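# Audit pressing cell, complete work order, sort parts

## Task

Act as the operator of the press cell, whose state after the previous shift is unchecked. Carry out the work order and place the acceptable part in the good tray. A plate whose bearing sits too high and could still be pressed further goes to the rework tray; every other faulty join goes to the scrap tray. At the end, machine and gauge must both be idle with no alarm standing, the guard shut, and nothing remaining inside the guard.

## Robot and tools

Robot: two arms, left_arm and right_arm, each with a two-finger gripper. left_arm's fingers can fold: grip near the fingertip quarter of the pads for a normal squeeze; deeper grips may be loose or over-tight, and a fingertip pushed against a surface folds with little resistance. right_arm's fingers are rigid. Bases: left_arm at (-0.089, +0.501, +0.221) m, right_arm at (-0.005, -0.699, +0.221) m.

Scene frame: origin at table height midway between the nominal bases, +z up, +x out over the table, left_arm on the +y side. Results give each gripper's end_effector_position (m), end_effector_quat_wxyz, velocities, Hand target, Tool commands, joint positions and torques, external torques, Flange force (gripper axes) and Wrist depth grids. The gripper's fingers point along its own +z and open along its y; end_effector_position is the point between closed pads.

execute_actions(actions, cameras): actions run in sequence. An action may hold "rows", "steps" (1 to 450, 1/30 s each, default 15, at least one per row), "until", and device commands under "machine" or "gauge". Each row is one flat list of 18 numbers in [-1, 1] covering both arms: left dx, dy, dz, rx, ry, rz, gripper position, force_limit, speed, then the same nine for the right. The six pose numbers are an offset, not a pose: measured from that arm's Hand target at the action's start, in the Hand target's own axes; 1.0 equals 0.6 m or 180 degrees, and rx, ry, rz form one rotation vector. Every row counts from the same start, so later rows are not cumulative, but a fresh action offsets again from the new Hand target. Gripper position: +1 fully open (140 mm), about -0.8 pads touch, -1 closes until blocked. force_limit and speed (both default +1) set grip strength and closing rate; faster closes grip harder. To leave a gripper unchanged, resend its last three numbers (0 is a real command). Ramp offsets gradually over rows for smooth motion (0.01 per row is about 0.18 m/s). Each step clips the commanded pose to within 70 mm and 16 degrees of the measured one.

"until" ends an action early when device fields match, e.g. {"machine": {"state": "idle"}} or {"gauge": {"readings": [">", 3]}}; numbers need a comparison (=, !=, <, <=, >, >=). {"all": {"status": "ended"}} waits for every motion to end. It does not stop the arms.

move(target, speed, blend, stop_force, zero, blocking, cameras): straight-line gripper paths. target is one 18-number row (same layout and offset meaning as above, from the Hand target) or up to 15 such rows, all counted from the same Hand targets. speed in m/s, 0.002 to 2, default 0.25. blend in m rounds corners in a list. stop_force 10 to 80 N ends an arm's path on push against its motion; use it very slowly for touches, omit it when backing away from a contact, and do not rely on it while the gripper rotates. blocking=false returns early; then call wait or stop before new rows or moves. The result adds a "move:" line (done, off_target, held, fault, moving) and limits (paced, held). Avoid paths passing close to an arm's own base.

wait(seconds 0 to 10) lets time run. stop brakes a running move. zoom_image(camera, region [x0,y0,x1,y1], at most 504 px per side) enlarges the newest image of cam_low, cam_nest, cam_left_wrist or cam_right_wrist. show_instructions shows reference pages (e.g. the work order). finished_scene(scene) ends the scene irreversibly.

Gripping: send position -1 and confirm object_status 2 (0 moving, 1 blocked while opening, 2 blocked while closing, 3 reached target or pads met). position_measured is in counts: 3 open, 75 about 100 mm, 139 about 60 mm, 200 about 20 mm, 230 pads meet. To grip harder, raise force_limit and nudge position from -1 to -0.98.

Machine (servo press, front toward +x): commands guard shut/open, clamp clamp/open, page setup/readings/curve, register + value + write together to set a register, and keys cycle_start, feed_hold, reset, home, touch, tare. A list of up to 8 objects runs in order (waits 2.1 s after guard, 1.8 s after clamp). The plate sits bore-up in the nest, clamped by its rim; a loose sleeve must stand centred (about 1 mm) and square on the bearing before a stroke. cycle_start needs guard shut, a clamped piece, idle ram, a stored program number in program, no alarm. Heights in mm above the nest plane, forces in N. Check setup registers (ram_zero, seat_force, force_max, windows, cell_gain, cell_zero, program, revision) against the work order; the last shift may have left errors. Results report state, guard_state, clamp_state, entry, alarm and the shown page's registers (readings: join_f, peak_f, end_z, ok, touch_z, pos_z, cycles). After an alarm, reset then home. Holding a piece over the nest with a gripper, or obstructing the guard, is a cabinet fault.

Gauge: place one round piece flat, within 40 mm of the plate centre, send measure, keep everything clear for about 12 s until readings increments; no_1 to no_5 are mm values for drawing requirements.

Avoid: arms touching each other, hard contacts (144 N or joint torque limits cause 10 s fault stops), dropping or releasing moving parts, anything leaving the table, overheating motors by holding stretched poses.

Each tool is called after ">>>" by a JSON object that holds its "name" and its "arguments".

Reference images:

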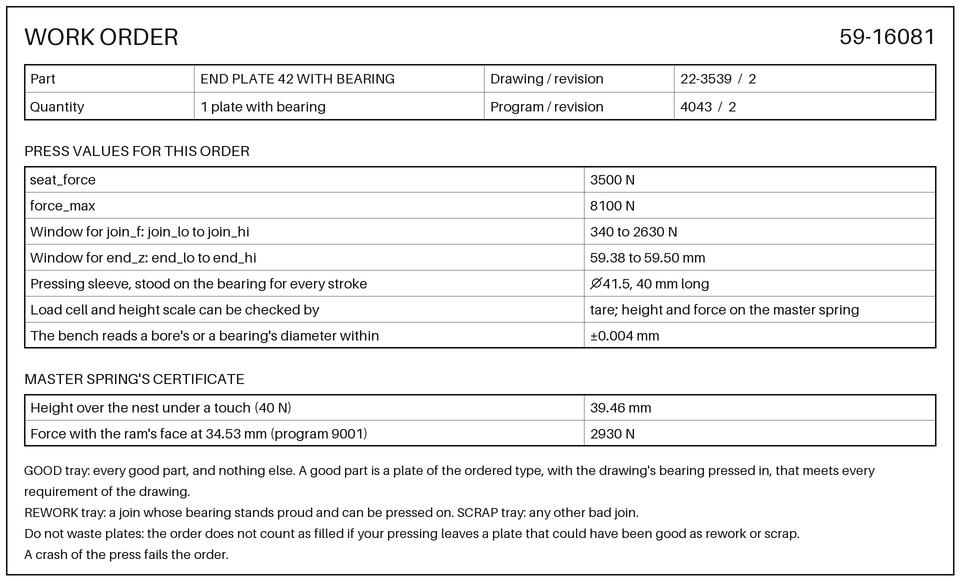

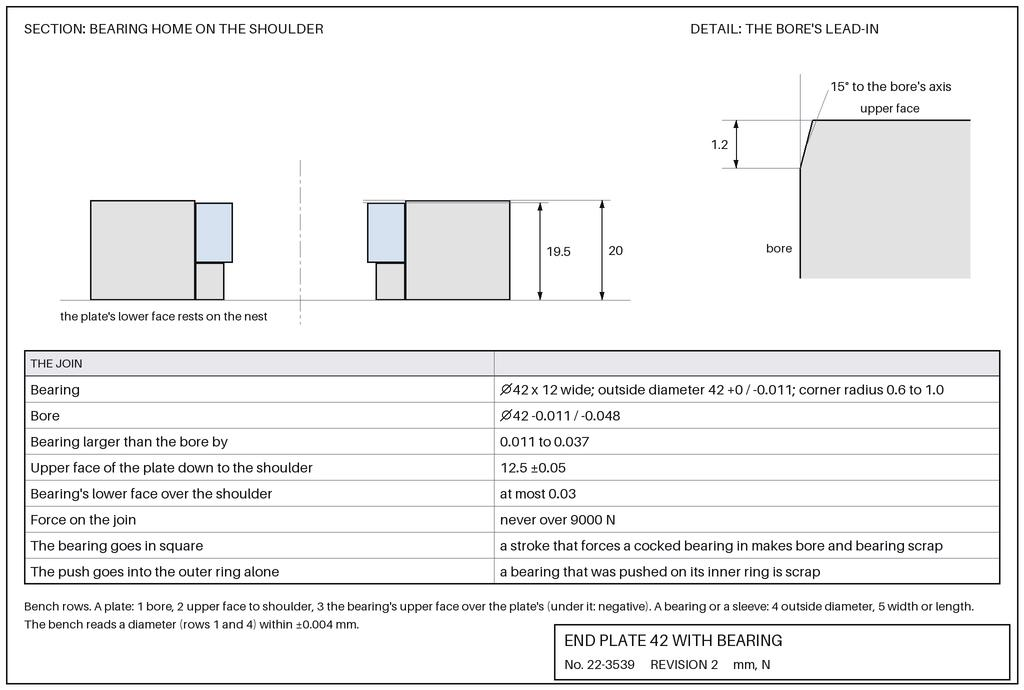

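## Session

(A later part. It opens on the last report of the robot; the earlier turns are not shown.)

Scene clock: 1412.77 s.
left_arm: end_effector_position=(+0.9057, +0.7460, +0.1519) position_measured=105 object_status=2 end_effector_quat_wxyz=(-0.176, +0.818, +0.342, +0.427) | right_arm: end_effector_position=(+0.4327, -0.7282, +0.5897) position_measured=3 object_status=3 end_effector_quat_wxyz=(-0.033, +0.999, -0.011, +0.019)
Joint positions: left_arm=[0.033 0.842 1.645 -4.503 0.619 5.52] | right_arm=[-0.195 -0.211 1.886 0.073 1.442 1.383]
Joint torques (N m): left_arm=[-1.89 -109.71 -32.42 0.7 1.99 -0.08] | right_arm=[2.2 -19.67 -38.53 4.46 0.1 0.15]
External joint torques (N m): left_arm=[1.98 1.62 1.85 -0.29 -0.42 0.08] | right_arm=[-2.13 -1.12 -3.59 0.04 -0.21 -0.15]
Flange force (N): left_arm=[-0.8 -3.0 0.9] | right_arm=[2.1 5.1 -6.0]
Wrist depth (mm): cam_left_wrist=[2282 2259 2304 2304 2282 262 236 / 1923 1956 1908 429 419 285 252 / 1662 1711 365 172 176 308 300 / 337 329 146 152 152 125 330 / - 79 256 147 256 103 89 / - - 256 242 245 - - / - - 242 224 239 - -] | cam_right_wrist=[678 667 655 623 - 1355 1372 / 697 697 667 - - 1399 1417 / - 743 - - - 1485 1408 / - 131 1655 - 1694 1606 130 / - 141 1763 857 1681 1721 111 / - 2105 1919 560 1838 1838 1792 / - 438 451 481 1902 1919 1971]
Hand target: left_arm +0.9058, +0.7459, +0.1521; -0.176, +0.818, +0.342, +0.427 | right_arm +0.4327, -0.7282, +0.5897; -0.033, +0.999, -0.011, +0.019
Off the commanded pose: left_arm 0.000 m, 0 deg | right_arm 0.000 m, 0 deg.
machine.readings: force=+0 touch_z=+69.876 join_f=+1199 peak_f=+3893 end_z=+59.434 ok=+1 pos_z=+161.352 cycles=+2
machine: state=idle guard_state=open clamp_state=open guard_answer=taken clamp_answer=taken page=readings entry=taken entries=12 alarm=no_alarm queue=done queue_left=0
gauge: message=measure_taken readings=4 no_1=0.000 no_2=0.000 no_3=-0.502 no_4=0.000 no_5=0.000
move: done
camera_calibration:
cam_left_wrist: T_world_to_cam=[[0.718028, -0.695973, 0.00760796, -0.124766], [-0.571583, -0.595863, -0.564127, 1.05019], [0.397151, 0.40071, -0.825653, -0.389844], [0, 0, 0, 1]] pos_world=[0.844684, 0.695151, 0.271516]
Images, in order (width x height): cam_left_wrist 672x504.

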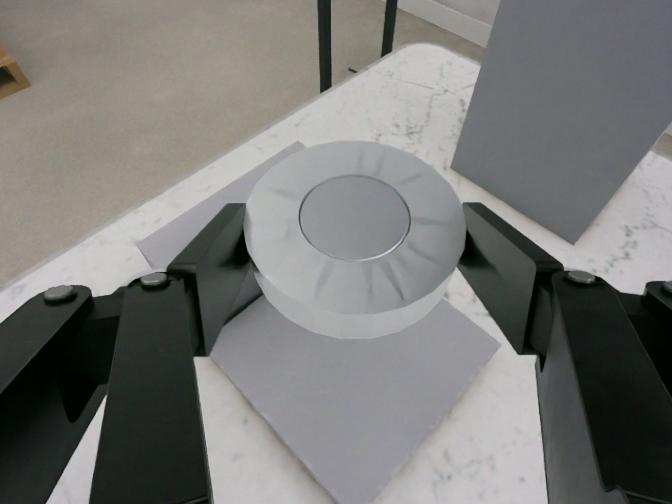

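>>> {"name": "move", "arguments": {"target": [[-0.0908,-0.0706,-0.385,-0.6143,0,0.4305,-1,0,-1,0,0,0,0,0,0,1,1,1],[-0.1658,-0.6716,-0.3757,-0.6143,0,0.4305,-1,0,-1,0,0,0,0,0,0,1,1,1]], "speed": [0.35,0.25], "blend": [0.05,0], "cameras": ["cam_low","cam_left_wrist"]}}

Scene clock: 1433.70 s.
left_arm: end_effector_position=(+0.4494, +0.8583, +0.1979) position_measured=105 object_status=2 end_effector_quat_wxyz=(+0.325, +0.627, -0.627, +0.329) | right_arm: end_effector_position=(+0.4327, -0.7282, +0.5897) position_measured=3 object_status=3 end_effector_quat_wxyz=(-0.033, +0.999, -0.011, +0.019)
Joint positions: left_arm=[0.835 0.81 1.59 -0.596 1.552 4.237] | right_arm=[-0.195 -0.211 1.886 0.073 1.442 1.383]
Joint torques (N m): left_arm=[-3.45 -100.06 -25.05 0.9 2.66 -0.1] | right_arm=[2.41 -19.56 -38.55 4.48 0.11 0.18]
External joint torques (N m): left_arm=[3.71 0.15 0.28 0.45 -0.63 0.1] | right_arm=[-2.49 -0.63 -3.5 0.01 -0.23 -0.18]
Flange force (N): left_arm=[-2.0 4.2 -1.3] | right_arm=[2.6 6.1 -5.8]
Wrist depth (mm): cam_left_wrist=[505 565 671 597 505 2530 2238 / 499 497 482 496 486 2304 645 / 443 438 437 171 176 1699 627 / 389 390 146 152 151 123 629 / - 79 330 148 330 103 89 / - - 312 311 311 - - / - - 277 286 286 - -] | cam_right_wrist=[- - - - 620 1355 1306 / 655 - 748 678 659 1446 1426 / 686 761 - - - 1495 1475 / 1807 130 1792 1426 1618 1560 130 / - 141 1777 - 1735 1721 111 / - 1989 1936 597 1936 1763 - / - 442 457 483 1869 1936 1853]
Hand target: left_arm +0.4494, +0.8584, +0.1979; +0.325, +0.627, -0.627, +0.329 | right_arm +0.4327, -0.7282, +0.5897; -0.033, +0.999, -0.011, +0.019
Off the commanded pose: left_arm 0.000 m, 0 deg | right_arm 0.000 m, 0 deg.
machine.readings: force=+0 touch_z=+69.876 join_f=+1199 peak_f=+3893 end_z=+59.434 ok=+1 pos_z=+161.352 cycles=+2
machine: state=idle guard_state=open clamp_state=open guard_answer=taken clamp_answer=taken page=readings entry=taken entries=12 alarm=no_alarm queue=done queue_left=0
gauge: message=measure_taken readings=4 no_1=0.000 no_2=0.000 no_3=-0.502 no_4=0.000 no_5=0.000
move: done
camera_calibration:
cam_left_wrist: T_world_to_cam=[[-0.999887, -0.0150522, -0.000247606, 0.46983], [-0.0122863, 0.825438, -0.564359, -0.588929], [0.00869925, -0.564292, -0.825529, 0.787205], [0, 0, 0, 1]] pos_world=[0.455693, 0.93741, 0.317609]
Images, in order (width x height): cam_low 672x504, cam_left_wrist 672x504.

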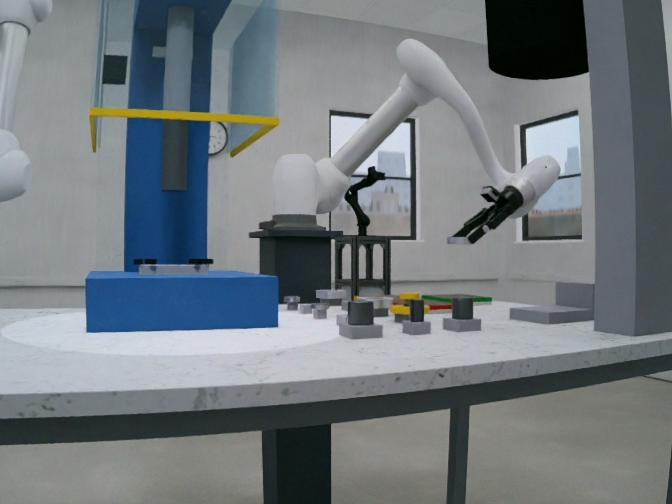

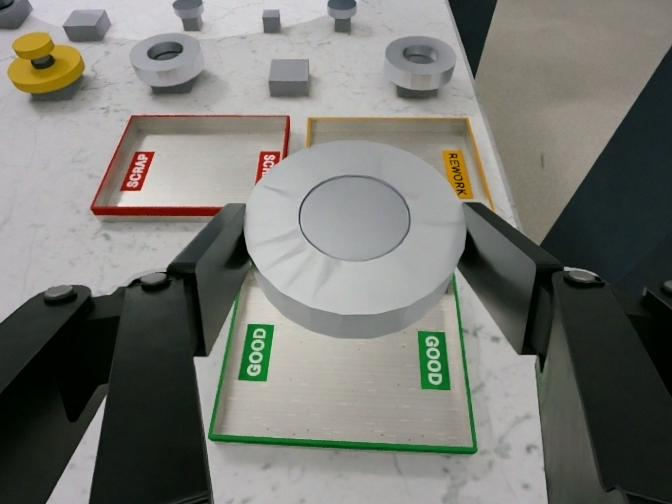

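>>> {"name": "move", "arguments": {"target": [[-0.1894,-0.006,0.174,0,0,0,-1,0,-1,0,0,0,0,0,0,1,1,1]], "speed": 0.1}}

>>> {"name": "move", "arguments": {"target": [[-0.0284,0,0.0199,0,0,0,-1,0,-1,0,0,0,0,0,0,1,1,1]], "speed": 0.008, "stop_force": 10, "cameras": ["cam_left_wrist"]}}

Scene clock: 1451.50 s.
left_arm: end_effector_position=(+0.4537, +0.8379, +0.0451) position_measured=105 object_status=2 end_effector_quat_wxyz=(+0.325, +0.627, -0.627, +0.329) | right_arm: end_effector_position=(+0.4327, -0.7282, +0.5897) position_measured=3 object_status=3 end_effector_quat_wxyz=(-0.033, +0.999, -0.011, +0.019)
Joint positions: left_arm=[0.814 0.995 1.593 -0.622 1.391 4.334] | right_arm=[-0.195 -0.211 1.886 0.073 1.442 1.383]
Joint torques (N m): left_arm=[-2.25 -105.85 -18.08 0.61 2.79 -0.09] | right_arm=[1.74 -19.88 -38.26 4.5 0.08 0.15]
External joint torques (N m): left_arm=[2.51 0.74 -0.09 0.4 -0.67 0.09] | right_arm=[-1.72 -0.16 -3.67 -0.02 -0.19 -0.15]
Flange force (N): left_arm=[-2.6 2.3 -1.0] | right_arm=[4.0 4.3 -5.9]
Wrist depth (mm): cam_left_wrist=[305 307 307 306 306 300 2060 / 258 257 254 261 254 254 280 / 233 227 220 172 171 217 227 / 194 195 146 152 151 125 199 / - 79 168 147 172 125 89 / - - 158 159 155 - - / - - 147 147 147 - -] | cam_right_wrist=[663 - - - 632 1364 1338 / 748 - - - - 1455 1426 / 800 791 769 697 - 1475 1455 / 803 131 1735 1314 1643 1549 130 / - 141 1853 788 1763 1694 111 / - 1971 1971 562 1763 1777 1838 / - 439 451 484 1936 1885 1885]
Hand target: left_arm +0.4537, +0.8379, +0.0450; +0.325, +0.627, -0.627, +0.329 | right_arm +0.4327, -0.7282, +0.5897; -0.033, +0.999, -0.011, +0.019
Off the commanded pose: left_arm 0.000 m, 0 deg | right_arm 0.000 m, 0 deg.
machine.readings: force=+0 touch_z=+69.876 join_f=+1199 peak_f=+3893 end_z=+59.434 ok=+1 pos_z=+161.352 cycles=+2
machine: state=idle guard_state=open clamp_state=open guard_answer=taken clamp_answer=taken page=readings entry=taken entries=12 alarm=no_alarm queue=done queue_left=0
gauge: message=measure_taken readings=4 no_1=0.000 no_2=0.000 no_3=-0.502 no_4=0.000 no_5=0.000
move: done

Scene clock: 1454.20 s.
left_arm: end_effector_position=(+0.4538, +0.8379, +0.0283) position_measured=105 object_status=2 end_effector_quat_wxyz=(+0.325, +0.627, -0.627, +0.329) | right_arm: end_effector_position=(+0.4327, -0.7282, +0.5897) position_measured=3 object_status=3 end_effector_quat_wxyz=(-0.033, +0.999, -0.011, +0.019)
Joint positions: left_arm=[0.814 1.018 1.586 -0.624 1.378 4.344] | right_arm=[-0.195 -0.211 1.886 0.073 1.442 1.383]
Joint torques (N m): left_arm=[-5.97 -94.75 -15.56 0.69 -2.07 0.37] | right_arm=[2.26 -19.77 -38.34 4.49 0.1 0.2]
External joint torques (N m): left_arm=[6.26 -11 -1.95 0.28 4.21 -0.37] | right_arm=[-2.22 -1.07 -3.78 0.01 -0.21 -0.2]
Flange force (N): left_arm=[10.4 5.9 -16.2] | right_arm=[2.4 5.5 -6.4]
Wrist depth (mm): cam_left_wrist=[286 276 275 274 274 274 2041 / 236 229 235 235 235 235 236 / 204 200 200 172 176 195 203 / 179 164 146 152 151 125 175 / - 79 154 147 154 125 89 / - - 139 142 142 - - / - - 132 134 132 - -] | cam_right_wrist=[616 649 - - 643 1314 1330 / 702 - - - 661 1436 1399 / - - - - 738 1549 1485 / 1707 130 1681 1807 1643 1549 130 / - 141 1792 885 1681 1643 111 / - 1953 1936 572 2026 1721 - / - 443 454 474 1735 1989 -]
Hand target: left_arm +0.4538, +0.8379, +0.0283; +0.325, +0.627, -0.627, +0.329 (not the last commanded pose) | right_arm +0.4327, -0.7282, +0.5897; -0.033, +0.999, -0.011, +0.019
Off the commanded pose: left_arm 0.004 m, 0 deg | right_arm 0.000 m, 0 deg.
machine.readings: force=+0 touch_z=+69.876 join_f=+1199 peak_f=+3893 end_z=+59.434 ok=+1 pos_z=+161.352 cycles=+2
machine: state=idle guard_state=open clamp_state=open guard_answer=taken clamp_answer=taken page=readings entry=taken entries=12 alarm=no_alarm queue=done queue_left=0
gauge: message=measure_taken readings=4 no_1=0.000 no_2=0.000 no_3=-0.502 no_4=0.000 no_5=0.000
move: contact (left_arm)
camera_calibration:
cam_left_wrist: T_world_to_cam=[[-0.999886, -0.0151091, -0.000329858, 0.473844], [-0.0122869, 0.825437, -0.56436, -0.667808], [0.00879925, -0.564292, -0.825529, 0.635517], [0, 0, 0, 1]] pos_world=[0.459993, 0.91701, 0.147909]
Images, in order (width x height): cam_left_wrist 672x504.

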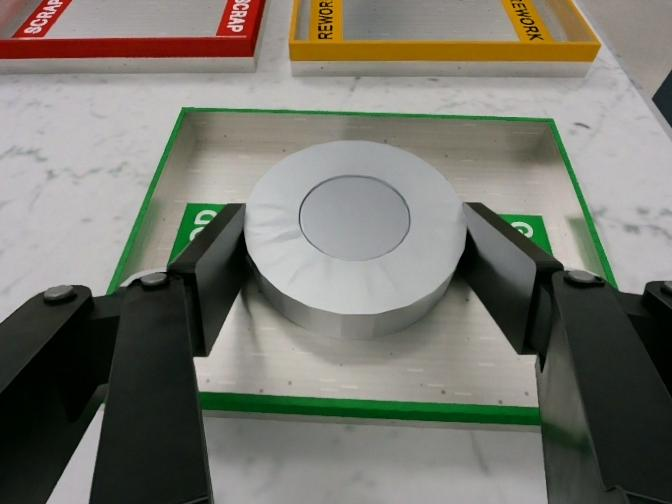

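>>> {"name": "execute_actions", "arguments": {"actions": [{"rows":[[0,0,0,0,0,0,0.42,0,-1,0,0,0,0,0,0,1,1,1]],"steps":60,"machine":{"guard":"shut"}}], "cameras": []}}

>>> {"name": "move", "arguments": {"target": [[0,0,-0.1333,0,0,0,0.42,0,-1,0,0,0,0,0,0,1,1,1],[0.15,0,-0.24,0,0,0,0.42,0,-1,0,0,0,0,0,0,1,1,1]], "speed": [0.1,0.2], "blend": [0.03,0], "cameras": ["cam_low","cam_nest","cam_left_wrist"]}}

Scene clock: 1461.93 s.
left_arm: end_effector_position=(+0.4538, +0.8379, +0.0283) position_measured=76 object_status=3 end_effector_quat_wxyz=(+0.325, +0.627, -0.627, +0.329) | right_arm: end_effector_position=(+0.4327, -0.7282, +0.5897) position_measured=3 object_status=3 end_effector_quat_wxyz=(-0.033, +0.999, -0.011, +0.019)
Joint positions: left_arm=[0.814 1.018 1.586 -0.624 1.378 4.344] | right_arm=[-0.195 -0.211 1.886 0.073 1.442 1.383]
Joint torques (N m): left_arm=[-1.91 -103.69 -17.32 0.91 1.97 -0.01] | right_arm=[2.57 -20.01 -38.4 4.53 0.14 0.13]
External joint torques (N m): left_arm=[2.24 -2.43 -0.37 0.08 0.16 0.01] | right_arm=[-2.59 -0.29 -3.66 -0.04 -0.26 -0.13]
Flange force (N): left_arm=[2.0 2.7 -3.0] | right_arm=[3.4 6.3 -6.0]
Wrist depth (mm): cam_left_wrist=[276 275 274 275 274 274 1956 / 236 235 235 235 208 235 236 / 203 198 200 172 176 194 203 / 179 155 155 152 155 126 174 / - 90 157 147 154 126 73 / - 139 139 142 142 144 - / - - 132 134 132 131 -] | cam_right_wrist=[665 655 630 640 - 1390 1355 / 699 755 - 686 675 1436 1399 / 766 761 753 - 728 1475 1485 / 788 131 1694 2551 1506 1527 130 / - 141 1838 - 1822 1594 111 / - 2065 1885 577 1777 1838 1792 / - 439 453 487 1953 1885 1902]
Hand target: left_arm +0.4538, +0.8379, +0.0283; +0.325, +0.627, -0.627, +0.329 | right_arm +0.4327, -0.7282, +0.5897; -0.033, +0.999, -0.011, +0.019
Off the commanded pose: left_arm 0.000 m, 0 deg | right_arm 0.000 m, 0 deg.
machine.readings: force=+0 touch_z=+69.876 join_f=+1199 peak_f=+3893 end_z=+59.434 ok=+1 pos_z=+161.352 cycles=+2
machine: state=idle guard_state=shut clamp_state=open guard_answer=taken clamp_answer=taken page=readings entry=taken entries=12 alarm=no_alarm queue=done queue_left=0
gauge: message=measure_taken readings=4 no_1=0.000 no_2=0.000 no_3=-0.502 no_4=0.000 no_5=0.000
No camera images: "cameras" was empty.

Scene clock: 1463.63 s.
left_arm: end_effector_position=(+0.4528, +0.9043, +0.1844) position_measured=76 object_status=3 end_effector_quat_wxyz=(+0.325, +0.627, -0.627, +0.329) | right_arm: end_effector_position=(+0.4327, -0.7282, +0.5897) position_measured=3 object_status=3 end_effector_quat_wxyz=(-0.033, +0.999, -0.011, +0.019)
Joint positions: left_arm=[0.868 0.868 1.498 -0.571 1.594 4.237] | right_arm=[-0.195 -0.211 1.886 0.073 1.442 1.383]
Joint torques (N m): left_arm=[-2.16 -103.38 -26.07 1.5 1.81 -0.04] | right_arm=[2.28 -19.52 -38.55 4.47 0.12 0.15]
External joint torques (N m): left_arm=[2.44 -1.82 0.19 -0.01 0.21 0.04] | right_arm=[-2.28 -0.76 -3.4 0.01 -0.24 -0.16]
Flange force (N): left_arm=[1.8 3.7 -1.4] | right_arm=[2.4 5.5 -5.6]
Wrist depth (mm): cam_left_wrist=[516 541 565 601 523 2351 2424 / 492 486 486 489 486 1989 627 / 425 411 410 412 418 1639 661 / 382 119 361 344 367 126 684 / - 90 330 320 325 117 73 / - 300 298 294 299 300 - / - - 278 273 273 - -] | cam_right_wrist=[- 684 - - - 1364 1347 / 716 750 699 671 663 1381 1399 / - - 716 711 - 1681 1475 / 1630 130 1721 1084 1606 1594 130 / - 141 1763 871 1721 1681 111 / - 1989 2126 586 1936 1792 1807 / - 441 453 486 1971 1885 2008]
Hand target: left_arm +0.4529, +0.9044, +0.1845; +0.325, +0.627, -0.627, +0.329 | right_arm +0.4327, -0.7282, +0.5897; -0.033, +0.999, -0.011, +0.019
Off the commanded pose: left_arm 0.000 m, 0 deg | right_arm 0.000 m, 0 deg.
machine.readings: force=+0 touch_z=+69.876 join_f=+1199 peak_f=+3893 end_z=+59.434 ok=+1 pos_z=+161.352 cycles=+2
machine: state=idle guard_state=shut clamp_state=open guard_answer=taken clamp_answer=taken page=readings entry=taken entries=12 alarm=no_alarm queue=done queue_left=0
gauge: message=measure_taken readings=4 no_1=0.000 no_2=0.000 no_3=-0.502 no_4=0.000 no_5=0.000
move: done
camera_calibration:
cam_left_wrist: T_world_to_cam=[[-0.999886, -0.0150777, -0.000105089, 0.473902], [-0.0123859, 0.825313, -0.56454, -0.634391], [0.00859872, -0.564475, -0.825406, 0.80215], [0, 0, 0, 1]] pos_world=[0.459093, 0.98351, 0.30401]
Images, in order (width x height): cam_low 672x504, cam_nest 672x504, cam_left_wrist 672x504.

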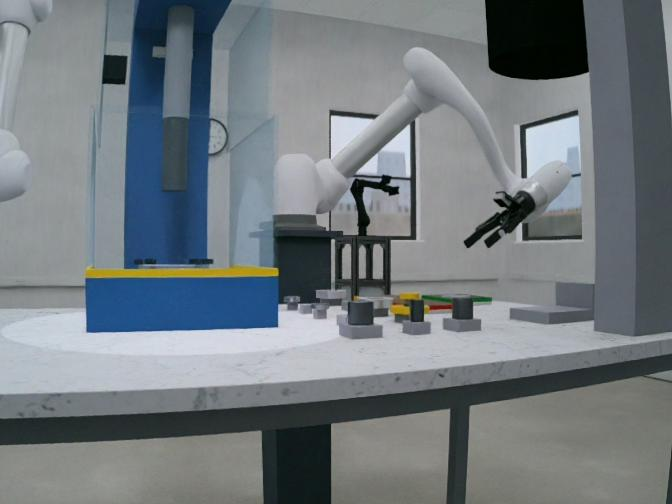

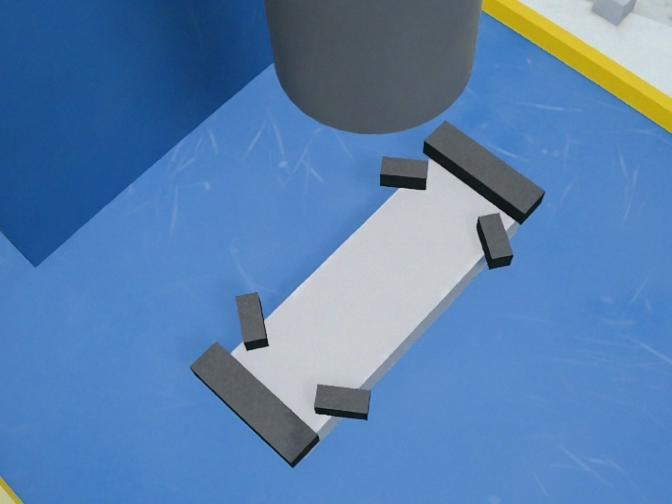

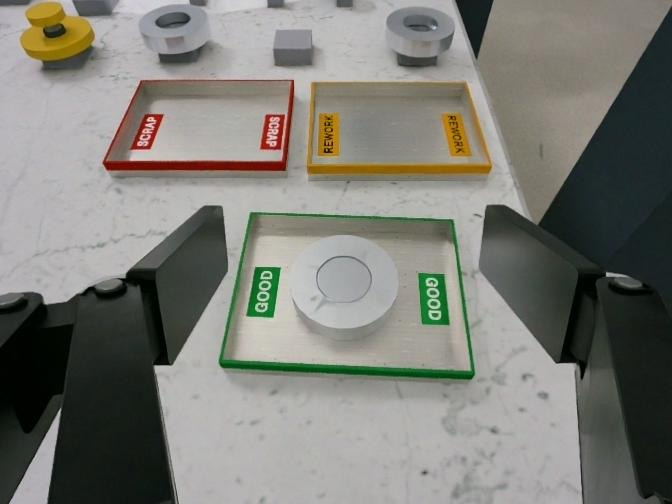

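>>> {"name": "finished_scene", "arguments": {"scene": 2}}

The scene is finished: the task was done.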